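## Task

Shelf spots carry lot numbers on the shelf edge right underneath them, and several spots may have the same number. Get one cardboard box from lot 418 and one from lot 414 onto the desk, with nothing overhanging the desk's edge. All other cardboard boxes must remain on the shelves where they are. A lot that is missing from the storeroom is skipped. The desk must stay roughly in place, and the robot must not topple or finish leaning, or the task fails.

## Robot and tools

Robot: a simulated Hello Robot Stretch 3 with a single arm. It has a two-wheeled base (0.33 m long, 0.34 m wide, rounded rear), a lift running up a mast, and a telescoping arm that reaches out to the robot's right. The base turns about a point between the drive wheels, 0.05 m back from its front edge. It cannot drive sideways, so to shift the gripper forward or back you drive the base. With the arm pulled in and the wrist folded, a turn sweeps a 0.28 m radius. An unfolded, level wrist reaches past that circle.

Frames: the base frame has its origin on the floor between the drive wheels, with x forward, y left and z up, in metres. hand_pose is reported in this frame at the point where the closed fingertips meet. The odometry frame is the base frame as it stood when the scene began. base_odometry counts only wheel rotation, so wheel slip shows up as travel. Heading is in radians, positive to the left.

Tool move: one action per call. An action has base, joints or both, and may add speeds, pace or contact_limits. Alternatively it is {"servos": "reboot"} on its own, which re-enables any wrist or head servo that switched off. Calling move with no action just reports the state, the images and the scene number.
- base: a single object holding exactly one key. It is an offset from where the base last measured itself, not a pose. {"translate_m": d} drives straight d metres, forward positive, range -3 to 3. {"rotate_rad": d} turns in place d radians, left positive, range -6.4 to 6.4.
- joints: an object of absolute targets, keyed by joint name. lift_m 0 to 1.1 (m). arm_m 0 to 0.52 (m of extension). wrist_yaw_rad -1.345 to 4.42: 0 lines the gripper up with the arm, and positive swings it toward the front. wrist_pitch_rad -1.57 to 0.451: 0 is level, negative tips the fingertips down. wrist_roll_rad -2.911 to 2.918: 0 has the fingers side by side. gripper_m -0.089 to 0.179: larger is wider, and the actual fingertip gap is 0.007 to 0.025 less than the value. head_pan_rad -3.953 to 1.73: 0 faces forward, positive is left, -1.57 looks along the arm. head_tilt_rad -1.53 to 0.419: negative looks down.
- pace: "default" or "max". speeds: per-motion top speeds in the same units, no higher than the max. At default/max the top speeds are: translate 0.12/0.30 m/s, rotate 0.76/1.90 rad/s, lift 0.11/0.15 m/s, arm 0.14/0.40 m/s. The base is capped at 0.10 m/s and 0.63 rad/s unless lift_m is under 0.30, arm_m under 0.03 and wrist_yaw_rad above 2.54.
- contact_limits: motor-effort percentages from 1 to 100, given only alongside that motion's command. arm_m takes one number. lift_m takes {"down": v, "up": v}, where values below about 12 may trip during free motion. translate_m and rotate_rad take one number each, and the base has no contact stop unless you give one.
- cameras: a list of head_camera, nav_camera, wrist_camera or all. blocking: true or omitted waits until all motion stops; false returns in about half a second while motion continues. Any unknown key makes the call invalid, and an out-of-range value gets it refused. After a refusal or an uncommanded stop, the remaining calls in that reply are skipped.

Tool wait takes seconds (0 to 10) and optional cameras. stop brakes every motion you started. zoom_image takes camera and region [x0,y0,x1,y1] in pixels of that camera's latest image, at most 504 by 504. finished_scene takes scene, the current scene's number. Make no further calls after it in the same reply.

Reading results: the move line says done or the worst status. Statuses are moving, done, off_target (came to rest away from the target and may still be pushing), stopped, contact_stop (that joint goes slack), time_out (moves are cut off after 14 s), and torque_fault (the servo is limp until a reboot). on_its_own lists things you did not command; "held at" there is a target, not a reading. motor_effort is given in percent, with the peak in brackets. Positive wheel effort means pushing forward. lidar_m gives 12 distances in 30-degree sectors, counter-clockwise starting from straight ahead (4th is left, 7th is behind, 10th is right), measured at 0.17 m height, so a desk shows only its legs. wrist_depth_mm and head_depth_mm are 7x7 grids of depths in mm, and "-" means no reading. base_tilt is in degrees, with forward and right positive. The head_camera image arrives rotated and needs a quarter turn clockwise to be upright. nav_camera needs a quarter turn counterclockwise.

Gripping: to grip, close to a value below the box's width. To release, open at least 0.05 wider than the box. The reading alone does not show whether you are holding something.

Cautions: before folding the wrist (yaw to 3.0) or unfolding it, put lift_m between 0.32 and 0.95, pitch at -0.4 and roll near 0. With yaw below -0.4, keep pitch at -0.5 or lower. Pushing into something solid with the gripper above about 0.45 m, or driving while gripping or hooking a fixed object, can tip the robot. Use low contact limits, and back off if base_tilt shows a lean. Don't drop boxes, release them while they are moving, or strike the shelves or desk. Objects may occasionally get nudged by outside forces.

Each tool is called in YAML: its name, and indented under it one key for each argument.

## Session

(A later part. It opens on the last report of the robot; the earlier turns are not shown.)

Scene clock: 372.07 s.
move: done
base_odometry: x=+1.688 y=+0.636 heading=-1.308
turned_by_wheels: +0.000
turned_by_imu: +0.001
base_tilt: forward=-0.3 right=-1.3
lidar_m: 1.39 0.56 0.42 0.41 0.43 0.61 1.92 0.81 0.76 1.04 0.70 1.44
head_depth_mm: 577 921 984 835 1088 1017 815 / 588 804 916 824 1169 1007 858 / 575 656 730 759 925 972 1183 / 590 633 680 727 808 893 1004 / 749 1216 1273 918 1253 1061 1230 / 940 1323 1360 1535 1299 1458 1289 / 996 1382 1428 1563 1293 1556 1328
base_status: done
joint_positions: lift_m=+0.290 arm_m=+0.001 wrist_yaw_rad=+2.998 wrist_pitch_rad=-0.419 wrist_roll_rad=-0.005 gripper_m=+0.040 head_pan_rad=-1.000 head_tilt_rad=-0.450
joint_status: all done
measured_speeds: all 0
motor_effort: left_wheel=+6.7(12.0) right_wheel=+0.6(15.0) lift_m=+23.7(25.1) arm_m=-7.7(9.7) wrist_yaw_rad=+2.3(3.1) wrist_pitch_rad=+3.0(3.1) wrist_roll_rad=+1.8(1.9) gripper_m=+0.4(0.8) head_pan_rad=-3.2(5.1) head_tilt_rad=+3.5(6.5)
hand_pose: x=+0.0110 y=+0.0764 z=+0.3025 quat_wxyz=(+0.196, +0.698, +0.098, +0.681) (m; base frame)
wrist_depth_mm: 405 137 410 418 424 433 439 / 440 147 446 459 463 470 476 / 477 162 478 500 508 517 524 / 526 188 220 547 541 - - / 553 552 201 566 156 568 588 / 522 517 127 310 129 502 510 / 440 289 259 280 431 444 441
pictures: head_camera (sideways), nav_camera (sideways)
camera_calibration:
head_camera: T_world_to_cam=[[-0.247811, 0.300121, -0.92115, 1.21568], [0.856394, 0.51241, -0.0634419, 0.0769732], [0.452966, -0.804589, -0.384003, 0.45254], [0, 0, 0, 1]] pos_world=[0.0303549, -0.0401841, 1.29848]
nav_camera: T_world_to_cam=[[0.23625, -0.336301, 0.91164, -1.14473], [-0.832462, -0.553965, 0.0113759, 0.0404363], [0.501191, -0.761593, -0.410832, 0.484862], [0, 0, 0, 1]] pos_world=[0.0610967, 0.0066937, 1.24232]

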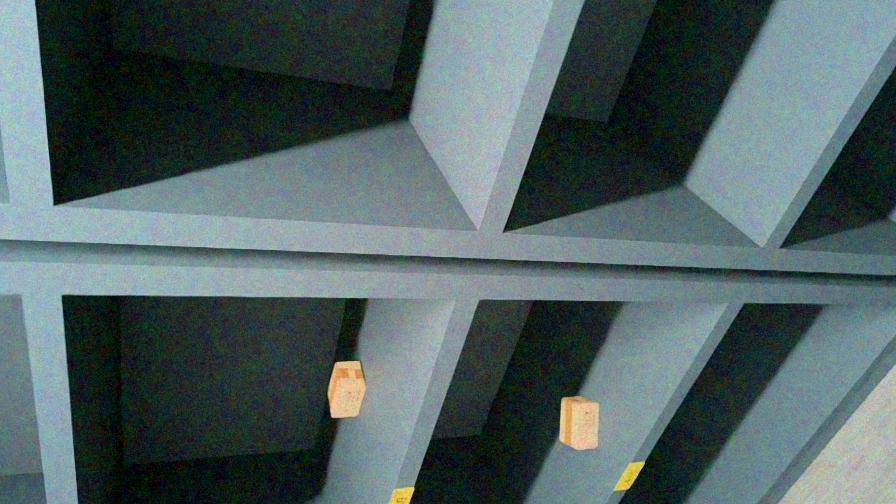

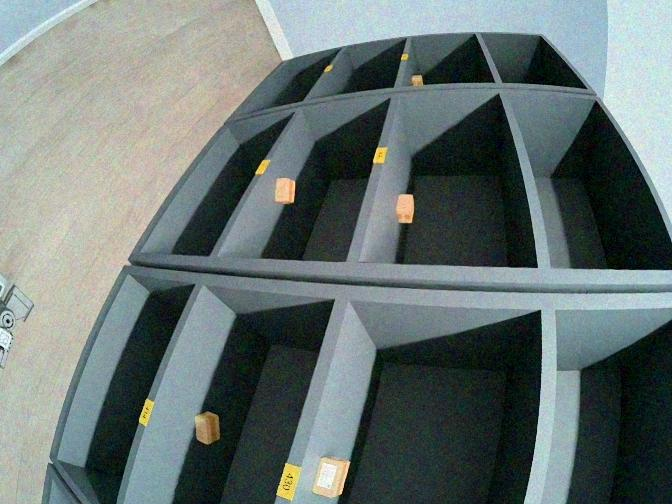

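zoom_image:
  camera: "head_camera"
  region: [560, 380, 700, 500]

move:
  joints: {"head_pan_rad":-1.7,"head_tilt_rad":-0.65}
  cameras: ["head_camera"]

move:
  joints: {"head_pan_rad":-0.6,"head_tilt_rad":-0.4}
  cameras: ["head_camera"]

Scaled by 3.600 from the camera's 896x504 image, which has a finer 1280x720 frame.

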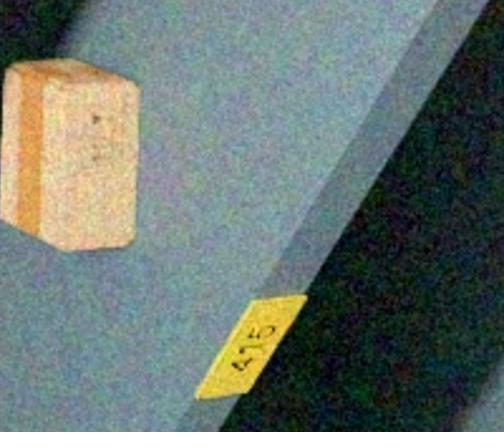

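Scene clock: 381.40 s.
move: done
base_odometry: x=+1.688 y=+0.636 heading=-1.308
turned_by_wheels: +0.000
turned_by_imu: +0.000
base_tilt: forward=-0.2 right=-1.2
lidar_m: 1.39 0.56 0.42 0.41 0.43 0.61 1.92 0.81 0.76 1.05 0.70 1.43
head_depth_mm: 888 954 805 992 985 1067 1180 / 879 975 796 1211 1047 1255 1181 / 871 964 784 1214 1045 1275 1179 / 860 952 731 1194 1027 1268 1161 / 852 946 684 1183 1020 1258 1144 / 845 929 753 1168 1015 1229 1138 / 833 921 742 1160 1013 1218 1137
base_status: not commanded
joint_positions: lift_m=+0.290 arm_m=+0.001 wrist_yaw_rad=+2.998 wrist_pitch_rad=-0.419 wrist_roll_rad=-0.005 gripper_m=+0.040 head_pan_rad=-1.721 head_tilt_rad=-0.649
joint_status: all done
measured_speeds: all 0
motor_effort: left_wheel=+6.8(7.0) right_wheel=+0.7(1.5) lift_m=+23.0(23.6) arm_m=-6.5(7.2) wrist_yaw_rad=+1.6(2.7) wrist_pitch_rad=+2.9(3.1) wrist_roll_rad=+1.6(1.8) gripper_m=+0.2(0.7) head_pan_rad=+0.7(4.6) head_tilt_rad=-5.0(7.9)
hand_pose: x=+0.0110 y=+0.0764 z=+0.3025 quat_wxyz=(+0.196, +0.698, +0.098, +0.681) (m; base frame)
wrist_depth_mm: 403 137 412 419 425 431 440 / 435 148 444 458 462 469 477 / 479 162 475 496 510 515 524 / 525 188 220 544 538 - - / 546 549 202 568 156 576 591 / 521 520 127 310 129 501 503 / 444 287 259 278 433 441 442
pictures: head_camera (sideways)
camera_calibration:
head_camera: T_world_to_cam=[[0.0381936, 0.562169, -0.82614, 1.09005], [0.983508, -0.167413, -0.0684518, 0.0827179], [-0.176788, -0.809901, -0.559291, 0.684576], [0, 0, 0, 1]] pos_world=[-0.0019616, -0.0445045, 1.28907]

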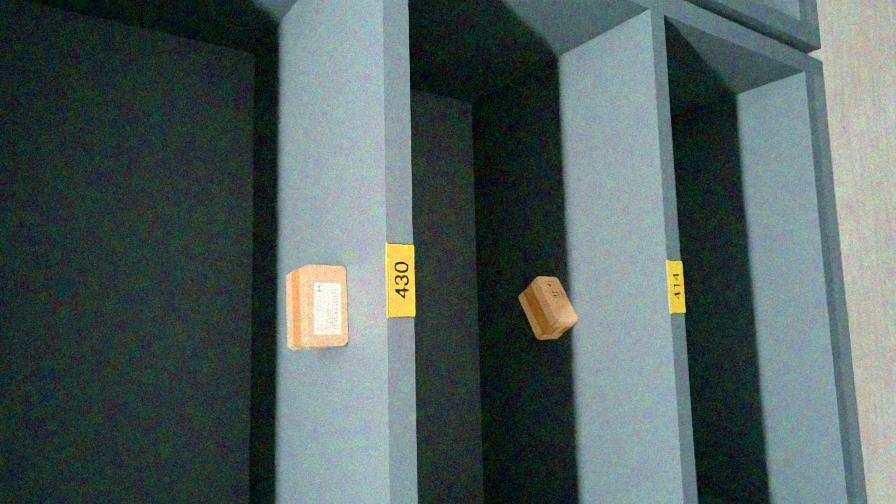

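Scene clock: 382.50 s.
move: done
base_odometry: x=+1.688 y=+0.636 heading=-1.308
turned_by_wheels: +0.000
turned_by_imu: +0.000
base_tilt: forward=-0.2 right=-1.2
lidar_m: 1.38 0.56 0.42 0.41 0.43 0.61 1.92 0.81 0.75 1.05 0.70 1.43
head_depth_mm: 1120 1170 1222 817 751 786 815 / 1271 1312 1374 1019 1434 1062 1220 / 1351 1429 1543 1219 1440 1190 1329 / 1271 1357 1441 1556 1431 1610 1365 / 1214 1296 1382 1496 1615 1675 1398 / 1962 2072 2167 2291 2263 1731 1387 / 1885 2002 2134 2259 2343 1756 1389
base_status: not commanded
joint_positions: lift_m=+0.290 arm_m=+0.001 wrist_yaw_rad=+2.998 wrist_pitch_rad=-0.419 wrist_roll_rad=-0.005 gripper_m=+0.040 head_pan_rad=-0.579 head_tilt_rad=-0.401
joint_status: all done
measured_speeds: all 0
motor_effort: left_wheel=+6.4(6.9) right_wheel=+0.8(2.0) lift_m=+23.4(24.0) arm_m=-5.9(6.9) wrist_yaw_rad=+1.5(2.6) wrist_pitch_rad=+3.0(3.1) wrist_roll_rad=+1.9(1.9) gripper_m=+0.2(0.7) head_pan_rad=-0.9(4.7) head_tilt_rad=+5.0(7.0)
hand_pose: x=+0.0110 y=+0.0764 z=+0.3025 quat_wxyz=(+0.196, +0.698, +0.098, +0.681) (m; base frame)
wrist_depth_mm: 401 137 414 419 429 431 437 / 437 147 441 457 467 470 479 / 477 162 477 499 505 511 523 / 528 187 221 537 543 - - / 550 545 201 560 156 577 588 / 515 520 127 309 129 508 506 / 443 290 259 279 432 440 439
pictures: head_camera (sideways)
camera_calibration:
head_camera: T_world_to_cam=[[-0.310709, 0.147592, -0.938976, 1.23933], [0.574499, 0.816168, -0.0618142, 0.07662], [0.757239, -0.558647, -0.338382, 0.391339], [0, 0, 0, 1]] pos_world=[0.0447155, -0.0268297, 1.30086]

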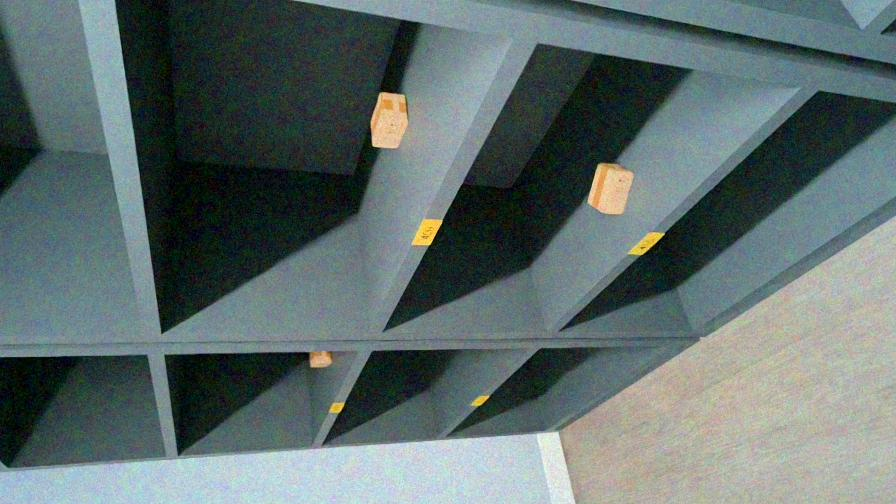

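zoom_image:
  camera: "head_camera"
  region: [370, 120, 420, 160]

move:
  base: {"translate_m":-0.06}
  joints: {"lift_m":0.75,"head_pan_rad":-1.57,"head_tilt_rad":-0.6}

move:
  joints: {"wrist_yaw_rad":0,"gripper_m":0.17}

move:
  joints: {"wrist_pitch_rad":-0.6,"arm_m":0.15}
  cameras: ["wrist_camera","head_camera"]

Scaled by 10.080 from the camera's 896x504 image, which has a finer 1280x720 frame.

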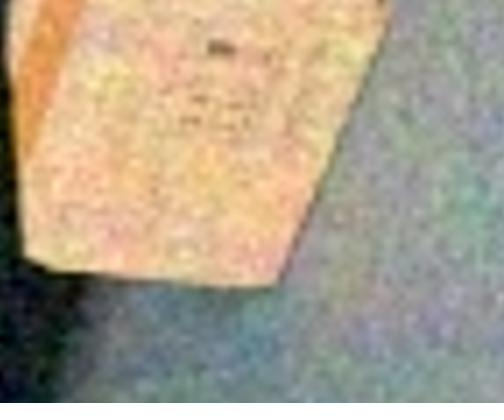

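Scene clock: 400.40 s.
move: done
base_odometry: x=+1.673 y=+0.694 heading=-1.308
turned_by_wheels: +0.000
turned_by_imu: +0.000
base_tilt: forward=-0.3 right=-1.1
lidar_m: 1.40 0.56 0.42 0.41 0.43 0.61 1.93 1.42 0.72 1.05 0.74 1.49
head_depth_mm: 842 923 923 709 1072 936 1095 / 844 928 913 701 1103 934 1165 / 849 931 897 691 1095 926 1161 / 850 937 884 684 1052 923 1153 / 855 942 874 1168 1079 939 1154 / 861 943 859 1178 1070 942 1144 / 863 948 847 1057 1064 933 1140
base_status: done
joint_positions: lift_m=+0.750 arm_m=+0.001 wrist_yaw_rad=+2.998 wrist_pitch_rad=-0.419 wrist_roll_rad=-0.005 gripper_m=+0.040 head_pan_rad=-1.570 head_tilt_rad=-0.600
joint_status: all done
measured_speeds: all 0
motor_effort: left_wheel=-6.0(8.7) right_wheel=-6.6(13.3) lift_m=+28.6(35.0) arm_m=-3.3(5.9) wrist_yaw_rad=+2.3(3.1) wrist_pitch_rad=+2.9(3.1) wrist_roll_rad=+1.7(2.0) gripper_m=+0.3(1.1) head_pan_rad=+3.6(4.4) head_tilt_rad=-4.8(8.7)
hand_pose: x=+0.0110 y=+0.0764 z=+0.7625 quat_wxyz=(+0.196, +0.698, +0.098, +0.681) (m; base frame)
wrist_depth_mm: 406 137 418 421 427 435 441 / 442 148 445 463 470 475 479 / 480 162 481 503 512 520 523 / 523 186 192 543 - - - / - - 200 - 152 - - / - - 127 - 127 - - / - - 130 - 123 - 862
pictures: none

Scene clock: 402.90 s.
move: done
base_odometry: x=+1.673 y=+0.694 heading=-1.308
turned_by_wheels: +0.000
turned_by_imu: +0.000
base_tilt: forward=-0.3 right=-1.2
lidar_m: 1.39 0.56 0.43 0.41 0.44 0.62 1.93 1.42 0.72 1.04 0.73 1.49
head_depth_mm: 842 926 922 709 1077 939 1096 / 846 924 910 700 1107 933 1170 / 849 936 896 691 1091 928 1131 / 856 936 882 685 1051 919 361 / 855 934 870 1173 1080 945 1130 / 858 941 856 1183 1070 943 1145 / 863 948 843 1056 1062 936 1141
base_status: not commanded
joint_positions: lift_m=+0.750 arm_m=+0.001 wrist_yaw_rad=+0.003 wrist_pitch_rad=-0.419 wrist_roll_rad=-0.005 gripper_m=+0.170 head_pan_rad=-1.570 head_tilt_rad=-0.600
joint_status: all done
measured_speeds: all 0
motor_effort: left_wheel=-6.1(6.8) right_wheel=-6.4(7.2) lift_m=+23.2(28.8) arm_m=-2.7(3.9) wrist_yaw_rad=-4.3(6.3) wrist_pitch_rad=+2.9(3.1) wrist_roll_rad=+1.7(1.9) gripper_m=+0.9(83.8) head_pan_rad=+3.3(4.2) head_tilt_rad=-5.1(5.7)
hand_pose: x=-0.0208 y=-0.3699 z=+0.7625 quat_wxyz=(+0.694, +0.149, -0.689, -0.146) (m; base frame)
wrist_depth_mm: 498 - - - - - - / 479 - - - - 741 - / 485 - - 618 - 753 - / 487 - - - - - 583 / 523 507 516 500 491 491 489 / 117 126 - - - 134 451 / - 762 - - - - 106
pictures: none

Scene clock: 405.27 s.
move: done
base_odometry: x=+1.673 y=+0.694 heading=-1.308
turned_by_wheels: +0.000
turned_by_imu: +0.000
base_tilt: forward=-0.3 right=-1.1
lidar_m: 1.39 0.56 0.43 0.41 0.43 0.62 1.93 1.42 0.72 1.04 0.74 1.49
head_depth_mm: 844 926 922 709 1073 913 325 / 847 927 904 702 1104 394 332 / 848 934 897 691 1098 374 383 / 851 939 881 685 1048 408 401 / 852 941 870 1171 1080 917 1144 / 856 945 860 1174 1071 936 1150 / 860 945 846 1058 1064 934 1140
base_status: not commanded
joint_positions: lift_m=+0.750 arm_m=+0.150 wrist_yaw_rad=+0.003 wrist_pitch_rad=-0.610 wrist_roll_rad=-0.005 gripper_m=+0.170 head_pan_rad=-1.570 head_tilt_rad=-0.600
joint_status: all done
measured_speeds: all 0
motor_effort: left_wheel=-6.0(6.8) right_wheel=-6.8(7.0) lift_m=+28.2(28.2) arm_m=+13.5(15.5) wrist_yaw_rad=-3.8(4.6) wrist_pitch_rad=+1.4(3.5) wrist_roll_rad=+1.4(1.8) gripper_m=+0.3(1.2) head_pan_rad=+3.1(3.9) head_tilt_rad=-5.3(5.7)
hand_pose: x=-0.0210 y=-0.4912 z=+0.7222 quat_wxyz=(+0.677, +0.214, -0.672, -0.211) (m; base frame)
wrist_depth_mm: 488 - - - - - 597 / 492 - - - - - 600 / 499 520 514 494 509 514 509 / 462 459 456 456 449 441 444 / 412 400 397 396 395 394 391 / 117 126 - 390 372 134 355 / 116 126 - - - - 106
pictures: head_camera (sideways), wrist_camera
camera_calibration:
head_camera: T_world_to_cam=[[-0.0467429, 0.520082, -0.852837, 1.12535], [0.997504, -0.0209244, -0.0674322, 0.0812878], [-0.0529154, -0.85386, -0.517806, 0.629756], [0, 0, 0, 1]] pos_world=[0.0048408, -0.0458483, 1.29131]
wrist_camera: T_world_to_cam=[[-0.998924, -0.0369776, -0.0279817, -0.012256], [-0.00758508, 0.725592, -0.688083, 0.885666], [0.045747, -0.687131, -0.725092, 0.353226], [0, 0, 0, 1]] pos_world=[-0.0216839, -0.400373, 0.86519]

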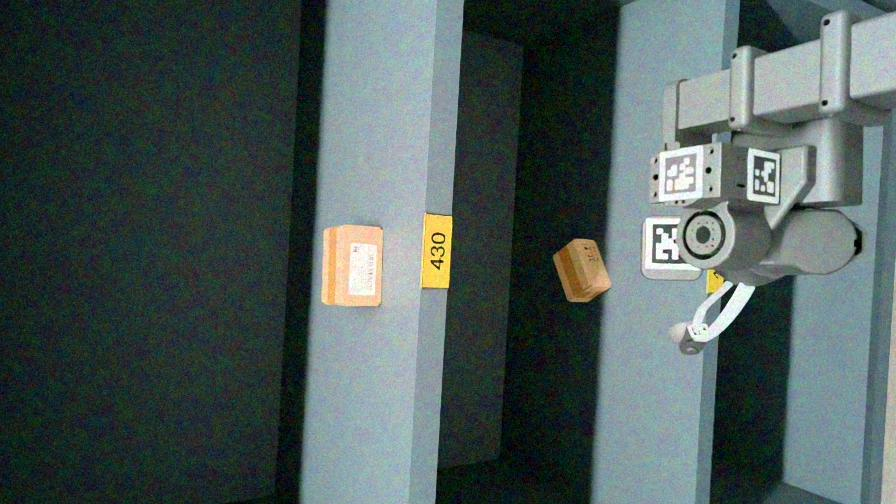

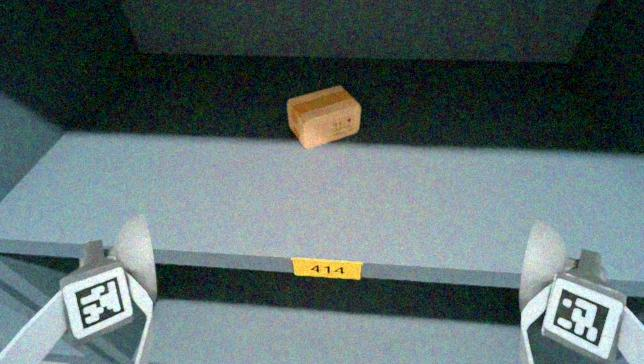

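move:
  base: {"translate_m":-0.06}
  joints: {"wrist_yaw_rad":0.4,"lift_m":0.72}

move:
  joints: {"arm_m":0.48}
  cameras: ["wrist_camera"]

Scene clock: 427.53 s.
move: done
base_odometry: x=+1.657 y=+0.752 heading=-1.308
turned_by_wheels: +0.000
turned_by_imu: +0.000
base_tilt: forward=-0.4 right=-1.2
lidar_m: 1.40 0.57 0.43 0.42 0.44 0.62 1.95 1.41 0.68 1.04 0.77 1.54
head_depth_mm: 839 923 926 706 997 911 967 / 842 927 912 700 1099 858 360 / 847 930 898 693 1095 398 418 / 848 933 885 684 1087 508 419 / 855 939 872 679 1044 887 1123 / 854 943 858 1177 1070 914 1144 / 857 944 845 1185 1068 934 1144
base_status: done
joint_positions: lift_m=+0.720 arm_m=+0.150 wrist_yaw_rad=+0.397 wrist_pitch_rad=-0.611 wrist_roll_rad=-0.005 gripper_m=+0.170 head_pan_rad=-1.570 head_tilt_rad=-0.600
joint_status: all done
measured_speeds: all 0
motor_effort: left_wheel=-7.5(11.7) right_wheel=-5.3(10.1) lift_m=+23.6(29.3) arm_m=+6.2(9.1) wrist_yaw_rad=+2.2(5.1) wrist_pitch_rad=+1.5(1.6) wrist_roll_rad=+1.5(1.8) gripper_m=+0.2(1.1) head_pan_rad=+3.0(3.6) head_tilt_rad=-4.4(5.4)
hand_pose: x=+0.0543 y=-0.4759 z=+0.6920 quat_wxyz=(+0.705, +0.342, -0.617, -0.075) (m; base frame)
wrist_depth_mm: 404 472 - - - - - / 439 486 - - 464 539 530 / - 486 484 480 459 469 468 / - 593 426 411 407 404 400 / - 144 - 382 359 355 355 / 123 140 840 - 347 324 316 / 116 796 788 - - - 106
pictures: none

Scene clock: 431.17 s.
move: done
base_odometry: x=+1.657 y=+0.752 heading=-1.308
turned_by_wheels: +0.000
turned_by_imu: +0.000
base_tilt: forward=-0.3 right=-1.2
lidar_m: 1.40 0.57 0.43 0.42 0.44 0.62 1.95 1.41 0.69 1.04 0.77 1.54
head_depth_mm: 841 920 922 707 998 913 953 / 845 928 907 698 1068 413 344 / 846 927 903 654 983 901 1160 / 852 933 882 675 981 922 1154 / 852 935 871 680 1012 918 1149 / 855 938 857 1177 1068 939 1145 / 857 947 845 1181 1068 931 1134
base_status: not commanded
joint_positions: lift_m=+0.720 arm_m=+0.480 wrist_yaw_rad=+0.397 wrist_pitch_rad=-0.611 wrist_roll_rad=-0.005 gripper_m=+0.170 head_pan_rad=-1.570 head_tilt_rad=-0.600
joint_status: all done
measured_speeds: all 0
motor_effort: left_wheel=-7.3(7.8) right_wheel=-5.7(6.6) lift_m=+26.3(27.0) arm_m=+12.9(15.0) wrist_yaw_rad=+2.6(3.9) wrist_pitch_rad=+1.6(1.7) wrist_roll_rad=+1.5(1.9) gripper_m=+0.6(1.2) head_pan_rad=+2.9(3.4) head_tilt_rad=-4.6(5.5)
hand_pose: x=+0.0543 y=-0.8059 z=+0.6920 quat_wxyz=(+0.705, +0.342, -0.617, -0.075) (m; base frame)
wrist_depth_mm: 380 450 - - - - - / 394 481 - - - - - / 417 471 483 464 - - - / 407 418 410 411 406 387 - / 368 362 360 360 357 355 351 / 123 141 321 267 315 309 313 / 281 286 291 242 281 278 106
pictures: wrist_camera
camera_calibration:
wrist_camera: T_world_to_cam=[[-0.908299, -0.417384, -0.0279921, -0.261061], [-0.285594, 0.667613, -0.687553, 1.06185], [0.305662, -0.616509, -0.725594, 0.15493], [0, 0, 0, 1]] pos_world=[0.0187824, -0.722355, 0.83519]

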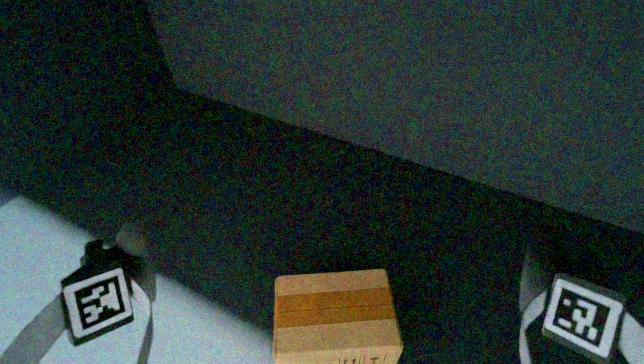

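move:
  joints: {"arm_m":0.497,"lift_m":0.59}
  contact_limits: {"lift_m":{"down":14}}
  cameras: ["wrist_camera"]

Scene clock: 440.43 s.
move: done
base_odometry: x=+1.657 y=+0.752 heading=-1.308
turned_by_wheels: +0.000
turned_by_imu: +0.000
base_tilt: forward=-0.4 right=-1.2
lidar_m: 1.40 0.57 0.43 0.42 0.44 0.62 1.95 1.41 0.68 1.04 0.77 1.54
head_depth_mm: 840 920 921 708 997 913 1021 / 842 928 913 700 1101 908 1109 / 845 935 897 689 764 615 1108 / 850 936 881 685 785 924 1154 / 852 937 867 680 1009 919 1152 / 856 941 861 1181 1072 937 1143 / 860 947 846 1182 1068 932 1142
base_status: not commanded
joint_positions: lift_m=+0.590 arm_m=+0.497 wrist_yaw_rad=+0.397 wrist_pitch_rad=-0.611 wrist_roll_rad=-0.005 gripper_m=+0.170 head_pan_rad=-1.570 head_tilt_rad=-0.600
joint_status: all done
measured_speeds: all 0
motor_effort: left_wheel=-7.5(8.1) right_wheel=-6.5(6.9) lift_m=+25.5(28.8) arm_m=+9.4(14.7) wrist_yaw_rad=+3.0(4.2) wrist_pitch_rad=+1.7(1.7) wrist_roll_rad=+1.6(1.8) gripper_m=+0.1(1.1) head_pan_rad=+2.1(3.1) head_tilt_rad=-4.1(5.0)
contact_limits: lift_m down 14 (down: maximum 72; up: maximum 65)
hand_pose: x=+0.0543 y=-0.8229 z=+0.5620 quat_wxyz=(+0.705, +0.342, -0.617, -0.075) (m; base frame)
wrist_depth_mm: 376 409 383 - - - - / 332 329 326 324 308 294 - / 278 276 271 270 266 265 262 / 238 235 226 167 224 228 227 / 208 206 144 142 149 200 199 / 123 141 134 133 144 175 177 / 159 159 160 159 159 158 106
pictures: wrist_camera
camera_calibration:
wrist_camera: T_world_to_cam=[[-0.908299, -0.417381, -0.028053, -0.27175], [-0.285575, 0.667672, -0.687504, 0.983831], [0.305681, -0.616447, -0.725639, 0.0501987], [0, 0, 0, 1]] pos_world=[0.0187824, -0.739355, 0.70519]

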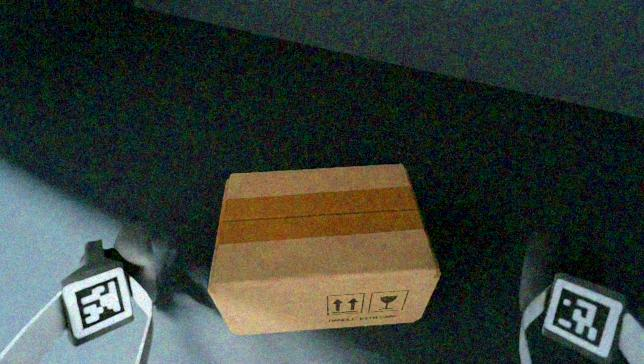

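move:
  joints: {"gripper_m":0.055}

move:
  joints: {"lift_m":0.70}
  cameras: ["wrist_camera"]

Scene clock: 446.87 s.
move: done
base_odometry: x=+1.657 y=+0.752 heading=-1.308
turned_by_wheels: +0.000
turned_by_imu: +0.000
base_tilt: forward=-0.4 right=-1.1
lidar_m: 1.40 0.57 0.43 0.42 0.44 0.62 1.95 1.41 0.69 1.04 0.77 1.55
head_depth_mm: 841 925 926 707 996 908 1022 / 843 928 913 700 1103 905 1118 / 845 926 900 694 765 615 1111 / 848 931 883 682 780 923 1165 / 853 934 870 680 1006 917 1148 / 853 944 859 1176 1072 939 1144 / 856 941 845 1185 1067 935 1141
base_status: not commanded
joint_positions: lift_m=+0.590 arm_m=+0.497 wrist_yaw_rad=+0.399 wrist_pitch_rad=-0.611 wrist_roll_rad=-0.002 gripper_m=+0.056 head_pan_rad=-1.570 head_tilt_rad=-0.600
joint_status: all done
measured_speeds: all 0
motor_effort: left_wheel=-6.9(7.9) right_wheel=-5.4(6.6) lift_m=+29.3(31.3) arm_m=-0.4(3.4) wrist_yaw_rad=+0.4(3.4) wrist_pitch_rad=+1.5(1.7) wrist_roll_rad=+0.8(1.8) gripper_m=-14.7(86.7) head_pan_rad=+1.8(2.7) head_tilt_rad=-3.6(4.8)
contact_limits: lift_m down 14 (down: maximum 72; up: maximum 65)
hand_pose: x=+0.0547 y=-0.8227 z=+0.5620 quat_wxyz=(+0.704, +0.342, -0.618, -0.075) (m; base frame)
wrist_depth_mm: 378 410 388 - - - - / 335 331 328 324 309 292 - / 279 276 273 270 266 263 262 / 239 236 228 163 222 228 226 / 208 206 144 143 145 200 199 / 185 184 132 136 134 174 177 / 169 158 158 160 160 125 163
pictures: none

Scene clock: 448.70 s.
move: done
base_odometry: x=+1.657 y=+0.752 heading=-1.308
turned_by_wheels: +0.000
turned_by_imu: +0.000
base_tilt: forward=-0.2 right=-1.1
lidar_m: 1.40 0.57 0.43 0.42 0.44 0.62 1.95 1.41 0.68 1.04 0.77 1.54
head_depth_mm: 841 919 921 707 1001 909 991 / 843 923 911 700 1072 448 354 / 846 930 895 671 708 899 1163 / 848 934 881 683 985 920 1154 / 849 938 869 679 1036 919 1147 / 857 939 856 1178 1069 940 1151 / 860 946 846 1186 1065 930 1146
base_status: not commanded
joint_positions: lift_m=+0.700 arm_m=+0.497 wrist_yaw_rad=+0.399 wrist_pitch_rad=-0.618 wrist_roll_rad=-0.002 gripper_m=+0.056 head_pan_rad=-1.570 head_tilt_rad=-0.600
joint_status: all done
measured_speeds: all 0
motor_effort: left_wheel=-7.0(7.2) right_wheel=-6.2(6.6) lift_m=+31.2(34.3) arm_m=-4.9(5.3) wrist_yaw_rad=+0.6(2.1) wrist_pitch_rad=+2.8(2.9) wrist_roll_rad=+0.5(1.0) gripper_m=-14.5(15.1) head_pan_rad=+2.1(3.0) head_tilt_rad=-4.5(4.6)
hand_pose: x=+0.0542 y=-0.8216 z=+0.6706 quat_wxyz=(+0.704, +0.344, -0.616, -0.077) (m; base frame)
wrist_depth_mm: 379 444 - - - - - / 395 478 - - - - - / 413 447 441 423 - - - / 387 383 380 167 365 360 - / 339 343 148 144 146 328 326 / 302 303 133 138 136 286 289 / 278 259 258 257 261 254 262
pictures: wrist_camera
camera_calibration:
wrist_camera: T_world_to_cam=[[-0.907948, -0.417981, -0.0303802, -0.267161], [-0.286694, 0.672366, -0.682445, 1.05815], [0.305675, -0.610915, -0.730305, 0.137449], [0, 0, 0, 1]] pos_world=[0.0187829, -0.739165, 0.814395]

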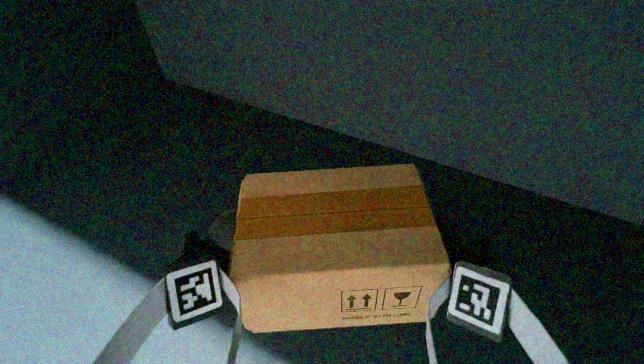

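move:
  joints: {"arm_m":0.0}

move:
  base: {"translate_m":-1.2}
  joints: {"wrist_yaw_rad":0,"lift_m":0.87}

move:
  base: {"translate_m":-0.58}

move:
  base: {"rotate_rad":1.567}
  cameras: ["wrist_camera"]

Scene clock: 474.40 s.
move: done
base_odometry: x=+1.657 y=+0.752 heading=-1.308
turned_by_wheels: +0.000
turned_by_imu: +0.000
base_tilt: forward=-0.4 right=-1.4
lidar_m: 1.40 0.57 0.43 0.42 0.44 0.62 1.94 1.41 0.69 1.04 0.77 1.54
head_depth_mm: 841 922 923 709 999 909 1023 / 846 924 910 701 1102 931 1165 / 846 929 895 691 1096 929 1160 / 852 933 884 685 1087 922 1156 / 849 936 871 680 1076 920 572 / 859 941 859 1177 1070 935 1149 / 863 947 847 1183 1064 937 1136
base_status: not commanded
joint_positions: lift_m=+0.700 arm_m=+0.001 wrist_yaw_rad=+0.399 wrist_pitch_rad=-0.618 wrist_roll_rad=-0.002 gripper_m=+0.056 head_pan_rad=-1.570 head_tilt_rad=-0.600
joint_status: all done
measured_speeds: all 0
motor_effort: left_wheel=-7.0(7.4) right_wheel=-6.0(6.5) lift_m=+29.6(32.0) arm_m=-12.6(14.7) wrist_yaw_rad=-0.5(1.3) wrist_pitch_rad=+2.8(3.0) wrist_roll_rad=+0.8(1.2) gripper_m=-14.2(14.8) head_pan_rad=+1.8(2.4) head_tilt_rad=-3.2(4.5)
hand_pose: x=+0.0542 y=-0.3252 z=+0.6706 quat_wxyz=(+0.704, +0.345, -0.616, -0.077) (m; base frame)
wrist_depth_mm: - 527 - - - - - / - - 529 508 518 511 507 / - - - - 453 434 430 / - - 169 167 166 403 379 / 991 - 148 144 145 - - / 878 123 133 138 135 122 - / 808 778 750 742 756 - -
pictures: none

Scene clock: 487.53 s.
move: done
base_odometry: x=+1.345 y=+1.910 heading=-1.308
turned_by_wheels: +0.000
turned_by_imu: -0.001
base_tilt: forward=-0.3 right=-1.3
lidar_m: 1.57 0.63 0.48 0.47 0.49 0.69 1.15 1.20 0.55 0.55 1.02 0.92
head_depth_mm: 425 2918 3163 2496 1873 1499 - / 518 487 525 597 1799 1529 - / 805 871 824 641 808 752 307 / 807 888 887 647 1092 497 305 / 810 890 871 641 1080 866 1100 / 817 894 860 634 1068 883 1144 / 817 896 794 660 1064 882 1139
base_status: done
joint_positions: lift_m=+0.870 arm_m=+0.001 wrist_yaw_rad=+0.003 wrist_pitch_rad=-0.618 wrist_roll_rad=-0.002 gripper_m=+0.056 head_pan_rad=-1.570 head_tilt_rad=-0.600
joint_status: all done
measured_speeds: all 0
motor_effort: left_wheel=-3.3(11.5) right_wheel=-9.0(14.0) lift_m=+24.9(34.0) arm_m=+0.7(13.2) wrist_yaw_rad=-3.7(6.7) wrist_pitch_rad=+2.9(3.0) wrist_roll_rad=+0.5(1.0) gripper_m=-14.4(14.9) head_pan_rad=+0.3(2.1) head_tilt_rad=-2.9(4.5)
hand_pose: x=-0.0210 y=-0.3404 z=+0.8406 quat_wxyz=(+0.675, +0.216, -0.672, -0.214) (m; base frame)
wrist_depth_mm: - - - - 579 - - / - - - - 770 - - / - - - - - - - / - 592 168 165 166 - - / - - 146 144 146 - - / 957 123 133 138 135 - - / 953 922 913 165 879 898 931
pictures: none

Scene clock: 494.47 s.
move: done
base_odometry: x=+1.194 y=+2.470 heading=-1.307
turned_by_wheels: +0.000
turned_by_imu: +0.000
base_tilt: forward=-0.3 right=-1.2
lidar_m: 1.65 0.67 0.50 0.49 0.51 0.59 0.57 0.60 0.85 2.63 0.68 1.42
head_depth_mm: 1902 1817 1753 1700 1647 1458 - / 2640 2817 2705 2319 1862 1537 - / 2727 2943 3207 2482 1845 1476 307 / 2687 2986 3234 2465 1849 497 304 / 2716 2994 3221 2433 1829 1464 1168 / 2733 2948 3142 2395 1818 1451 1213 / 2723 2898 3230 2384 1642 1327 1197
base_status: done
joint_positions: lift_m=+0.870 arm_m=+0.001 wrist_yaw_rad=+0.003 wrist_pitch_rad=-0.618 wrist_roll_rad=-0.002 gripper_m=+0.056 head_pan_rad=-1.570 head_tilt_rad=-0.600
joint_status: not commanded
measured_speeds: all 0
motor_effort: left_wheel=-1.4(11.3) right_wheel=-10.9(14.2) lift_m=+25.6(25.9) arm_m=+7.1(7.9) wrist_yaw_rad=-3.6(4.7) wrist_pitch_rad=+2.8(3.0) wrist_roll_rad=+0.6(1.1) gripper_m=-14.2(14.8) head_pan_rad=+0.6(1.3) head_tilt_rad=-2.8(3.7)
hand_pose: x=-0.0210 y=-0.3404 z=+0.8406 quat_wxyz=(+0.675, +0.216, -0.672, -0.214) (m; base frame)
wrist_depth_mm: - - - - - - - / - - - - - - - / - - - - - - - / - - - 167 - - - / - - 148 144 146 - - / - - 133 138 135 933 - / - 767 904 900 918 899 824
pictures: none

Scene clock: 498.07 s.
move: done
base_odometry: x=+1.194 y=+2.470 heading=+0.259
turned_by_wheels: +1.567
turned_by_imu: +1.542
base_tilt: forward=-0.3 right=-1.2
lidar_m: 0.49 0.51 0.59 0.57 0.59 0.83 2.46 0.69 1.41 1.75 0.68 0.50
head_depth_mm: 1887 1945 2163 1489 1647 1451 - / 2694 2811 2379 2374 1854 1530 - / 3462 3782 3669 2502 1850 1487 307 / 3503 3768 3704 2465 1844 498 304 / 3382 3626 3247 2413 1817 1454 1166 / 1883 1946 2000 2092 1785 1450 1216 / 1297 1339 1363 1393 1446 1376 1209
base_status: done
joint_positions: lift_m=+0.870 arm_m=+0.001 wrist_yaw_rad=+0.003 wrist_pitch_rad=-0.618 wrist_roll_rad=-0.002 gripper_m=+0.056 head_pan_rad=-1.570 head_tilt_rad=-0.600
joint_status: not commanded
measured_speeds: all 0
motor_effort: left_wheel=-8.8(13.1) right_wheel=+8.1(12.9) lift_m=+25.2(26.4) arm_m=+2.6(8.9) wrist_yaw_rad=-2.6(4.1) wrist_pitch_rad=+2.9(3.0) wrist_roll_rad=+0.5(1.0) gripper_m=-14.3(15.0) head_pan_rad=+0.1(0.9) head_tilt_rad=-2.8(3.3)
hand_pose: x=-0.0211 y=-0.3404 z=+0.8406 quat_wxyz=(+0.675, +0.216, -0.672, -0.214) (m; base frame)
wrist_depth_mm: - - - - - - - / - - - - - - - / - - - - - - - / - - - 167 - - - / - - 147 144 146 - - / - - 133 138 135 122 - / - 123 912 894 908 886 -
pictures: wrist_camera
camera_calibration:
wrist_camera: T_world_to_cam=[[-0.998937, -0.0346463, -0.0304149, -0.000611031], [-0.00458957, 0.731182, -0.682167, 0.854791], [0.0458734, -0.681302, -0.730564, 0.549307], [0, 0, 0, 1]] pos_world=[-0.0218858, -0.250785, 0.984395]

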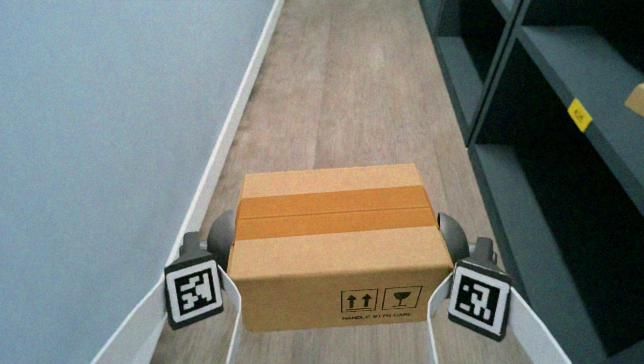

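move:
  base: {"translate_m":-1.2}

move:
  base: {"translate_m":-0.8}

move:
  base: {"rotate_rad":-1.585}

move:
  base: {"translate_m":1.2}

move:
  base: {"translate_m":0.3}
  cameras: ["wrist_camera","nav_camera"]

Scene clock: 517.57 s.
move: done
base_odometry: x=+0.034 y=+2.163 heading=+0.259
turned_by_wheels: +0.000
turned_by_imu: -0.001
base_tilt: forward=-0.2 right=-1.2
lidar_m: 1.68 0.83 0.62 0.60 0.62 0.87 2.07 1.81 2.62 0.78 0.47 0.61
head_depth_mm: 3403 3636 3682 2538 1873 1507 - / 3246 3529 3673 2507 1871 1526 - / 3415 3672 3717 2482 1847 1484 307 / 3314 3622 3705 2471 1833 497 304 / 1516 1621 1760 1890 1713 1474 1168 / 829 858 891 930 973 1020 1072 / 570 584 598 617 633 654 736
base_status: done
joint_positions: lift_m=+0.870 arm_m=+0.001 wrist_yaw_rad=+0.003 wrist_pitch_rad=-0.618 wrist_roll_rad=-0.002 gripper_m=+0.056 head_pan_rad=-1.570 head_tilt_rad=-0.600
joint_status: not commanded
measured_speeds: all 0
motor_effort: left_wheel=-5.1(13.0) right_wheel=-6.4(11.5) lift_m=+26.9(27.8) arm_m=-12.3(13.8) wrist_yaw_rad=-1.7(4.3) wrist_pitch_rad=+2.8(3.0) wrist_roll_rad=+0.5(1.0) gripper_m=-13.9(14.8) head_pan_rad=-1.1(1.4) head_tilt_rad=-2.0(2.7)
hand_pose: x=-0.0211 y=-0.3404 z=+0.8406 quat_wxyz=(+0.675, +0.216, -0.672, -0.214) (m; base frame)
wrist_depth_mm: 281 345 - - - - - / 284 364 - - - - - / 285 367 - - - - - / 287 371 164 167 - - - / - 397 146 144 146 - - / - - 133 138 135 - - / - - 162 899 922 893 938
pictures: none

Scene clock: 526.70 s.
move: done
base_odometry: x=-0.739 y=+1.958 heading=+0.259
turned_by_wheels: +0.000
turned_by_imu: +0.000
base_tilt: forward=-0.3 right=-1.4
lidar_m: 2.20 0.86 0.63 0.61 0.65 0.89 1.28 1.14 1.52 3.61 1.40 1.09
head_depth_mm: 3337 3584 1746 2293 1877 1505 - / 3301 3630 3584 2528 1865 1525 - / 3393 3738 3693 2488 1845 1477 307 / 3346 3687 3594 2458 1834 498 305 / 3402 3660 3587 2443 1808 1458 1169 / 3299 3477 3434 2396 1818 1456 1216 / 2681 2740 2820 2374 1799 1453 1212
base_status: done
joint_positions: lift_m=+0.870 arm_m=+0.001 wrist_yaw_rad=+0.003 wrist_pitch_rad=-0.618 wrist_roll_rad=-0.002 gripper_m=+0.056 head_pan_rad=-1.570 head_tilt_rad=-0.600
joint_status: not commanded
measured_speeds: all 0
motor_effort: left_wheel=-7.6(12.8) right_wheel=-4.0(11.4) lift_m=+27.0(28.4) arm_m=-12.4(13.4) wrist_yaw_rad=-3.4(4.0) wrist_pitch_rad=+2.9(3.0) wrist_roll_rad=+0.8(1.1) gripper_m=-14.2(15.1) head_pan_rad=-1.7(2.0) head_tilt_rad=-1.0(2.2)
hand_pose: x=-0.0211 y=-0.3404 z=+0.8406 quat_wxyz=(+0.675, +0.216, -0.672, -0.214) (m; base frame)
wrist_depth_mm: - - - - - - - / - - - - - - - / - - - - - - - / - - - 167 - - - / - - 147 144 146 - - / - 123 133 138 135 - - / 982 925 905 906 895 885 917
pictures: none

Scene clock: 530.33 s.
move: done
base_odometry: x=-0.739 y=+1.958 heading=-1.325
turned_by_wheels: -1.585
turned_by_imu: -1.560
base_tilt: forward=-0.3 right=-1.2
lidar_m: 3.62 1.40 1.09 2.21 0.86 0.64 0.62 0.65 0.90 1.27 1.14 1.52
head_depth_mm: 1040 1138 1269 1431 1594 1487 - / 1040 1141 1273 1426 1629 1517 - / 1044 1145 1270 1434 1639 1489 307 / 1049 1149 1277 1430 1643 497 304 / 1057 1150 1278 1438 1646 1462 1175 / 1046 1150 1277 1437 1645 1457 1213 / 1053 1154 1286 1449 1624 1438 1207
base_status: done
joint_positions: lift_m=+0.870 arm_m=+0.001 wrist_yaw_rad=+0.003 wrist_pitch_rad=-0.618 wrist_roll_rad=-0.002 gripper_m=+0.056 head_pan_rad=-1.570 head_tilt_rad=-0.600
joint_status: not commanded
measured_speeds: all 0
motor_effort: left_wheel=+7.9(11.5) right_wheel=-8.6(14.1) lift_m=+27.7(28.7) arm_m=-12.5(13.7) wrist_yaw_rad=-2.9(4.0) wrist_pitch_rad=+2.8(3.0) wrist_roll_rad=+0.8(1.0) gripper_m=-14.2(14.7) head_pan_rad=-1.8(2.2) head_tilt_rad=-1.1(1.8)
hand_pose: x=-0.0211 y=-0.3404 z=+0.8406 quat_wxyz=(+0.675, +0.216, -0.672, -0.214) (m; base frame)
wrist_depth_mm: - - - - - - 937 / - - - - - - - / - - - - - - - / - - - 167 - - - / - - 147 144 146 - - / - 123 133 138 135 - 908 / 934 928 907 893 901 904 863
pictures: none

Scene clock: 543.47 s.
move: done
base_odometry: x=-0.448 y=+0.794 heading=-1.326
turned_by_wheels: +0.000
turned_by_imu: +0.000
base_tilt: forward=-0.4 right=-1.2
lidar_m: 2.47 1.36 1.01 0.98 1.03 1.85 1.81 1.81 0.92 0.79 0.77 1.84
head_depth_mm: 1065 1174 1289 1136 843 1378 - / 1067 1174 1301 1121 835 1245 - / 1063 1172 1303 1113 830 722 307 / 1068 1179 1301 1105 824 498 304 / 1076 1177 1305 1090 815 717 1167 / 1070 1177 1309 1081 809 1376 1214 / 1076 1177 1306 1068 804 1078 1183
base_status: done
joint_positions: lift_m=+0.870 arm_m=+0.001 wrist_yaw_rad=+0.003 wrist_pitch_rad=-0.618 wrist_roll_rad=-0.002 gripper_m=+0.056 head_pan_rad=-1.570 head_tilt_rad=-0.600
joint_status: not commanded
measured_speeds: all 0
motor_effort: left_wheel=+3.2(12.6) right_wheel=+6.3(10.6) lift_m=+29.4(29.7) arm_m=-8.6(13.2) wrist_yaw_rad=-3.6(4.3) wrist_pitch_rad=+3.0(3.0) wrist_roll_rad=+0.8(1.0) gripper_m=-14.5(14.8) head_pan_rad=-3.2(3.2) head_tilt_rad=+0.1(1.6)
hand_pose: x=-0.0211 y=-0.3404 z=+0.8406 quat_wxyz=(+0.675, +0.216, -0.672, -0.214) (m; base frame)
wrist_depth_mm: - - - - - - - / - - - - - - - / - - - - - - - / - - 168 166 164 - - / - - 147 144 146 - - / - 124 133 138 135 - - / 949 922 902 909 923 879 935
pictures: none

Scene clock: 547.60 s.
move: done
base_odometry: x=-0.375 y=+0.503 heading=-1.326
turned_by_wheels: +0.000
turned_by_imu: +0.000
base_tilt: forward=-0.4 right=-1.2
lidar_m: 2.17 1.35 1.01 0.98 1.02 1.42 2.10 1.82 1.08 0.66 1.02 1.88
head_depth_mm: 1074 1175 1300 1133 839 1420 - / 1074 1177 1310 1125 835 1450 - / 1077 1174 1306 1111 827 722 306 / 1076 1178 1302 1100 823 498 304 / 1074 1186 1314 1095 819 716 1166 / 1077 1181 1312 1080 810 1379 1218 / 1084 1190 1309 1072 806 1416 1208
base_status: done
joint_positions: lift_m=+0.870 arm_m=+0.001 wrist_yaw_rad=+0.003 wrist_pitch_rad=-0.618 wrist_roll_rad=-0.002 gripper_m=+0.056 head_pan_rad=-1.570 head_tilt_rad=-0.600
joint_status: not commanded
measured_speeds: all 0
motor_effort: left_wheel=+3.4(11.8) right_wheel=+7.7(11.2) lift_m=+29.9(30.1) arm_m=-7.8(9.3) wrist_yaw_rad=-3.8(4.0) wrist_pitch_rad=+2.9(3.0) wrist_roll_rad=+0.8(1.0) gripper_m=-14.4(14.9) head_pan_rad=-2.5(3.4) head_tilt_rad=+0.3(1.7)
hand_pose: x=-0.0211 y=-0.3404 z=+0.8406 quat_wxyz=(+0.675, +0.216, -0.672, -0.214) (m; base frame)
wrist_depth_mm: - 510 - - - - - / - - - - - - - / - - - - - - - / - - 169 167 165 - - / - - 147 144 146 - - / - 124 133 138 135 - - / 972 932 914 924 926 888 914
pictures: nav_camera (sideways), wrist_camera
camera_calibration:
nav_camera: T_world_to_cam=[[0.0175182, -0.542648, 0.839777, -1.04974], [-0.999787, -0.018659, 0.00879896, 0.0448662], [0.0108947, -0.839753, -0.542859, 0.659659], [0, 0, 0, 1]] pos_world=[0.0560593, -0.01485, 1.23925]
wrist_camera: T_world_to_cam=[[-0.998937, -0.0346463, -0.0304149, -0.000611031], [-0.00458957, 0.731182, -0.682167, 0.854791], [0.0458734, -0.681302, -0.730564, 0.549307], [0, 0, 0, 1]] pos_world=[-0.0218858, -0.250785, 0.984395]

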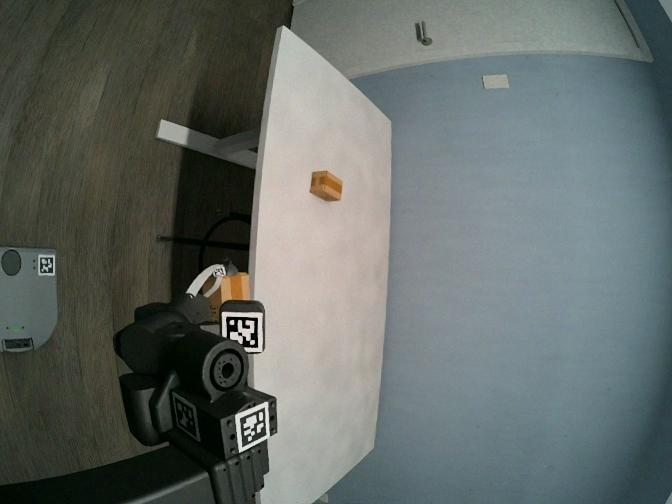

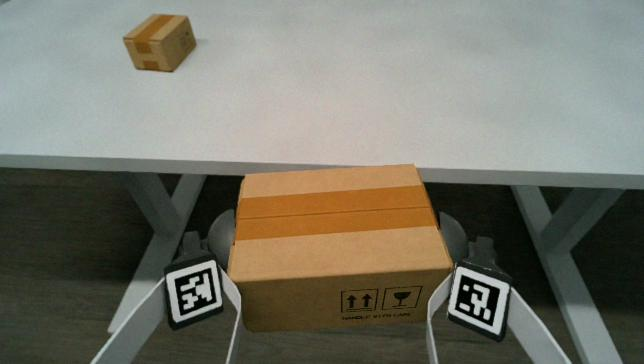

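move:
  joints: {"arm_m":0.44}

move:
  joints: {"lift_m":0.79}

move:
  joints: {"lift_m":0.768}
  speeds: {"lift_m":0.02}
  contact_limits: {"lift_m":{"down":13}}
  cameras: ["wrist_camera"]

Scene clock: 559.40 s.
move: done
base_odometry: x=-0.375 y=+0.503 heading=-1.326
turned_by_wheels: +0.000
turned_by_imu: +0.000
base_tilt: forward=-0.3 right=-1.1
lidar_m: 2.17 1.35 1.01 0.98 1.02 1.42 2.10 1.82 1.08 0.67 1.02 1.88
head_depth_mm: 1072 1179 1300 1135 313 - 1215 / 1065 1179 1287 430 342 1407 1240 / 1078 1180 1248 584 828 1360 1229 / 1076 1179 1295 675 825 1394 1235 / 1080 1184 1318 1084 816 1104 1227 / 1076 1184 1314 1083 812 1372 1214 / 1083 1192 1319 1065 806 1408 1210
base_status: not commanded
joint_positions: lift_m=+0.870 arm_m=+0.440 wrist_yaw_rad=+0.003 wrist_pitch_rad=-0.618 wrist_roll_rad=-0.002 gripper_m=+0.056 head_pan_rad=-1.570 head_tilt_rad=-0.600
joint_status: all done
measured_speeds: all 0
motor_effort: left_wheel=+3.1(3.7) right_wheel=+7.1(8.0) lift_m=+29.8(30.8) arm_m=+13.4(14.9) wrist_yaw_rad=-2.9(4.6) wrist_pitch_rad=+2.9(3.0) wrist_roll_rad=+0.8(1.0) gripper_m=-14.1(14.8) head_pan_rad=-2.4(3.8) head_tilt_rad=+0.8(2.0)
hand_pose: x=-0.0211 y=-0.7798 z=+0.8405 quat_wxyz=(+0.675, +0.216, -0.672, -0.214) (m; base frame)
wrist_depth_mm: - - - - - - - / - - - - - - - / - - - - - - - / - - 164 166 160 - - / - - 147 144 145 - - / - - 133 138 135 122 - / - - 153 158 - - -
pictures: none

Scene clock: 560.97 s.
move: done
base_odometry: x=-0.375 y=+0.503 heading=-1.326
turned_by_wheels: +0.000
turned_by_imu: +0.000
base_tilt: forward=-0.4 right=-1.1
lidar_m: 2.17 1.36 1.00 0.98 1.02 1.42 2.10 1.82 1.08 0.66 1.02 1.87
head_depth_mm: 1064 1177 1299 1129 842 709 289 / 1070 1176 1306 1123 408 352 1157 / 1076 1179 1306 601 799 1372 1234 / 1076 1183 1313 720 794 1384 1228 / 1080 1184 1315 1091 817 1103 1218 / 1083 1193 1317 1080 811 1378 1216 / 1081 1191 1314 1067 808 1404 1216
base_status: not commanded
joint_positions: lift_m=+0.790 arm_m=+0.440 wrist_yaw_rad=+0.003 wrist_pitch_rad=-0.618 wrist_roll_rad=-0.002 gripper_m=+0.056 head_pan_rad=-1.570 head_tilt_rad=-0.600
joint_status: all done
measured_speeds: all 0
motor_effort: left_wheel=+3.5(3.7) right_wheel=+6.8(7.6) lift_m=+23.5(28.5) arm_m=+11.9(13.9) wrist_yaw_rad=-3.3(3.8) wrist_pitch_rad=+2.9(3.1) wrist_roll_rad=+0.6(0.9) gripper_m=-13.8(14.7) head_pan_rad=-3.2(3.7) head_tilt_rad=+0.4(1.3)
hand_pose: x=-0.0211 y=-0.7798 z=+0.7605 quat_wxyz=(+0.675, +0.216, -0.672, -0.214) (m; base frame)
wrist_depth_mm: - - - - - - - / - - - - - - - / - - - - - - - / - - 163 166 160 - - / - - 147 144 145 - - / - - 133 138 135 122 - / - - 153 158 - - -
pictures: none

Scene clock: 562.47 s.
move: done
base_odometry: x=-0.375 y=+0.503 heading=-1.326
turned_by_wheels: +0.000
turned_by_imu: +0.000
base_tilt: forward=-0.3 right=-1.1
lidar_m: 2.18 1.35 1.01 0.98 1.02 1.42 2.10 1.82 1.08 0.66 1.02 1.87
head_depth_mm: 1065 1176 1304 1130 839 733 303 / 1069 1178 1303 1122 467 368 321 / 1071 1181 1311 618 750 1370 1236 / 1076 1181 1309 915 792 1391 1229 / 1077 1181 1312 1088 819 1105 1228 / 1080 1185 1313 1080 812 1378 1217 / 1083 1189 1325 1069 807 1410 1213
base_status: not commanded
joint_positions: lift_m=+0.768 arm_m=+0.440 wrist_yaw_rad=+0.003 wrist_pitch_rad=-0.578 wrist_roll_rad=+0.003 gripper_m=+0.056 head_pan_rad=-1.570 head_tilt_rad=-0.600
joint_status: all done
measured_speeds: all 0
motor_effort: left_wheel=+3.3(3.5) right_wheel=+6.7(7.7) lift_m=+19.1(27.1) arm_m=+10.0(12.1) wrist_yaw_rad=-2.6(3.8) wrist_pitch_rad=-4.6(5.0) wrist_roll_rad=-1.0(1.2) gripper_m=-14.1(14.7) head_pan_rad=-3.4(3.6) head_tilt_rad=+0.4(1.5)
contact_limits: lift_m down 13 (down: maximum 72; up: maximum 65)
hand_pose: x=-0.0210 y=-0.7864 z=+0.7465 quat_wxyz=(+0.677, +0.202, -0.678, -0.201) (m; base frame)
wrist_depth_mm: - - - - - - - / - - - - - - - / - - - - - - - / - - 161 164 159 - - / - - 144 143 145 - - / - - 133 142 135 122 - / - - 153 158 - - -
pictures: wrist_camera
camera_calibration:
wrist_camera: T_world_to_cam=[[-0.998899, -0.033011, -0.0333456, -0.015414], [0.000499503, 0.703142, -0.711049, 1.1163], [0.0469192, -0.710283, -0.702351, 0.132901], [0, 0, 0, 1]] pos_world=[-0.0221902, -0.691031, 0.886575]

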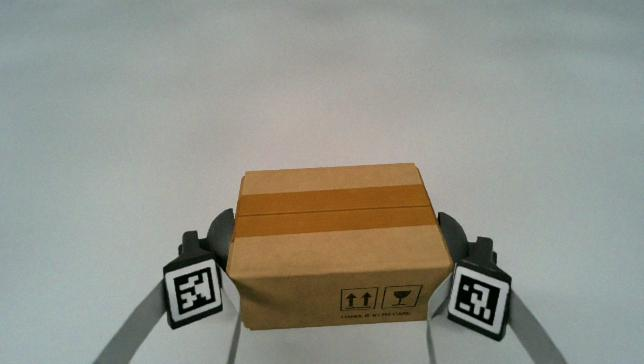

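Contact. Release.

move:
  joints: {"gripper_m":0.175}

move:
  joints: {"lift_m":0.88}

move:
  joints: {"arm_m":0.15}
  cameras: ["wrist_camera"]

Scene clock: 569.30 s.
move: done
base_odometry: x=-0.375 y=+0.503 heading=-1.326
turned_by_wheels: +0.000
turned_by_imu: +0.000
base_tilt: forward=-0.2 right=-1.2
lidar_m: 2.17 1.36 1.00 0.98 1.02 1.42 2.10 1.81 1.08 0.66 1.02 1.87
head_depth_mm: 1072 1171 1305 1140 842 734 303 / 1072 1178 1310 1120 468 368 320 / 1075 1177 1302 619 746 1359 1236 / 1073 1185 1311 918 768 1385 1224 / 1077 1194 1310 1089 817 1107 1224 / 1082 1190 1315 1084 812 1376 1217 / 1082 1181 1313 1068 807 1408 1204
base_status: not commanded
joint_positions: lift_m=+0.768 arm_m=+0.440 wrist_yaw_rad=+0.001 wrist_pitch_rad=-0.610 wrist_roll_rad=+0.003 gripper_m=+0.175 head_pan_rad=-1.570 head_tilt_rad=-0.600
joint_status: all done
measured_speeds: all 0
motor_effort: left_wheel=+3.2(3.6) right_wheel=+6.0(7.4) lift_m=+24.7(25.2) arm_m=+4.9(7.1) wrist_yaw_rad=-1.8(4.3) wrist_pitch_rad=+1.3(4.6) wrist_roll_rad=-1.2(1.3) gripper_m=+0.7(82.2) head_pan_rad=-3.3(3.7) head_tilt_rad=+0.7(1.8)
contact_limits: lift_m down 13 (down: maximum 72; up: maximum 65)
hand_pose: x=-0.0213 y=-0.7812 z=+0.7402 quat_wxyz=(+0.674, +0.213, -0.675, -0.212) (m; base frame)
wrist_depth_mm: - - - - - - - / - - - - - - - / - - - - - - - / - - 159 153 156 - - / - 144 135 133 136 - - / - 124 146 148 144 - - / - - - - - - 107
pictures: none

Scene clock: 571.17 s.
move: done
base_odometry: x=-0.375 y=+0.503 heading=-1.326
turned_by_wheels: +0.000
turned_by_imu: +0.000
base_tilt: forward=-0.3 right=-1.2
lidar_m: 2.17 1.35 1.01 0.98 1.02 1.42 2.10 1.81 1.08 0.66 1.02 1.88
head_depth_mm: 1067 1178 1304 1130 310 - 1216 / 1067 1173 1289 409 752 1405 1243 / 1068 1177 1245 966 829 1358 1237 / 1073 1180 1272 697 821 1390 1239 / 1074 1183 1315 1086 817 1107 1221 / 1081 1187 1314 1080 812 1380 1217 / 1082 1189 1312 1069 805 1402 1211
base_status: not commanded
joint_positions: lift_m=+0.880 arm_m=+0.440 wrist_yaw_rad=+0.001 wrist_pitch_rad=-0.610 wrist_roll_rad=+0.003 gripper_m=+0.175 head_pan_rad=-1.570 head_tilt_rad=-0.600
joint_status: all done
measured_speeds: all 0
motor_effort: left_wheel=+3.1(3.7) right_wheel=+6.9(7.5) lift_m=+30.7(34.6) arm_m=+2.7(5.2) wrist_yaw_rad=-1.6(2.7) wrist_pitch_rad=+1.5(1.6) wrist_roll_rad=-0.9(1.3) gripper_m=+0.6(1.0) head_pan_rad=-2.9(3.6) head_tilt_rad=+0.9(1.6)
hand_pose: x=-0.0213 y=-0.7811 z=+0.8521 quat_wxyz=(+0.674, +0.213, -0.675, -0.213) (m; base frame)
wrist_depth_mm: - - - - - - - / - - - - - - - / - - - - - - - / - - - - - - - / - 143 - - - - - / - 124 - 238 237 - - / - - - 218 217 - 106
pictures: none

Scene clock: 574.53 s.
move: done
base_odometry: x=-0.375 y=+0.503 heading=-1.326
turned_by_wheels: +0.000
turned_by_imu: +0.000
base_tilt: forward=-0.4 right=-1.3
lidar_m: 2.17 1.35 1.01 0.98 1.02 1.42 2.10 1.81 1.08 0.66 1.02 1.87
head_depth_mm: 1070 1175 1307 1139 316 - 1222 / 1074 1175 1304 1124 303 313 1240 / 1077 1181 1311 1114 310 332 1235 / 1072 1181 1309 1099 335 336 1232 / 1081 1186 1310 1092 816 1110 1219 / 1080 1190 1314 1075 813 1374 1218 / 1084 1185 1309 1068 808 1401 1213
base_status: not commanded
joint_positions: lift_m=+0.880 arm_m=+0.150 wrist_yaw_rad=+0.001 wrist_pitch_rad=-0.610 wrist_roll_rad=+0.003 gripper_m=+0.175 head_pan_rad=-1.570 head_tilt_rad=-0.600
joint_status: all done
measured_speeds: all 0
motor_effort: left_wheel=+2.8(3.7) right_wheel=+6.5(7.6) lift_m=+23.9(31.5) arm_m=-13.0(14.7) wrist_yaw_rad=-1.7(3.4) wrist_pitch_rad=+1.5(1.6) wrist_roll_rad=-0.8(1.3) gripper_m=+0.5(1.2) head_pan_rad=-3.8(3.8) head_tilt_rad=+1.5(2.1)
hand_pose: x=-0.0213 y=-0.4911 z=+0.8521 quat_wxyz=(+0.674, +0.213, -0.675, -0.213) (m; base frame)
wrist_depth_mm: - - - - - - - / - 428 - 426 - - - / - 414 - 437 - - - / - - - - - - - / - 144 - - - - - / - 124 - - - - - / 938 949 953 936 926 922 107
pictures: wrist_camera
camera_calibration:
wrist_camera: T_world_to_cam=[[-0.998935, -0.0308468, -0.0343117, -0.000569288], [0.00120626, 0.725943, -0.687754, 0.975125], [0.0461233, -0.687063, -0.725132, 0.447595], [0, 0, 0, 1]] pos_world=[-0.0223895, -0.400376, 0.995193]

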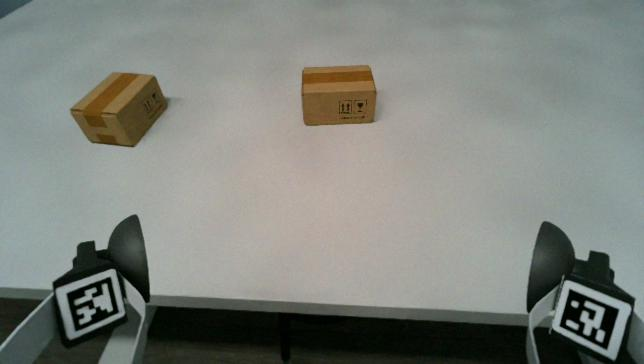

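finished_scene:
  scene: 2

The scene is finished: the task was done.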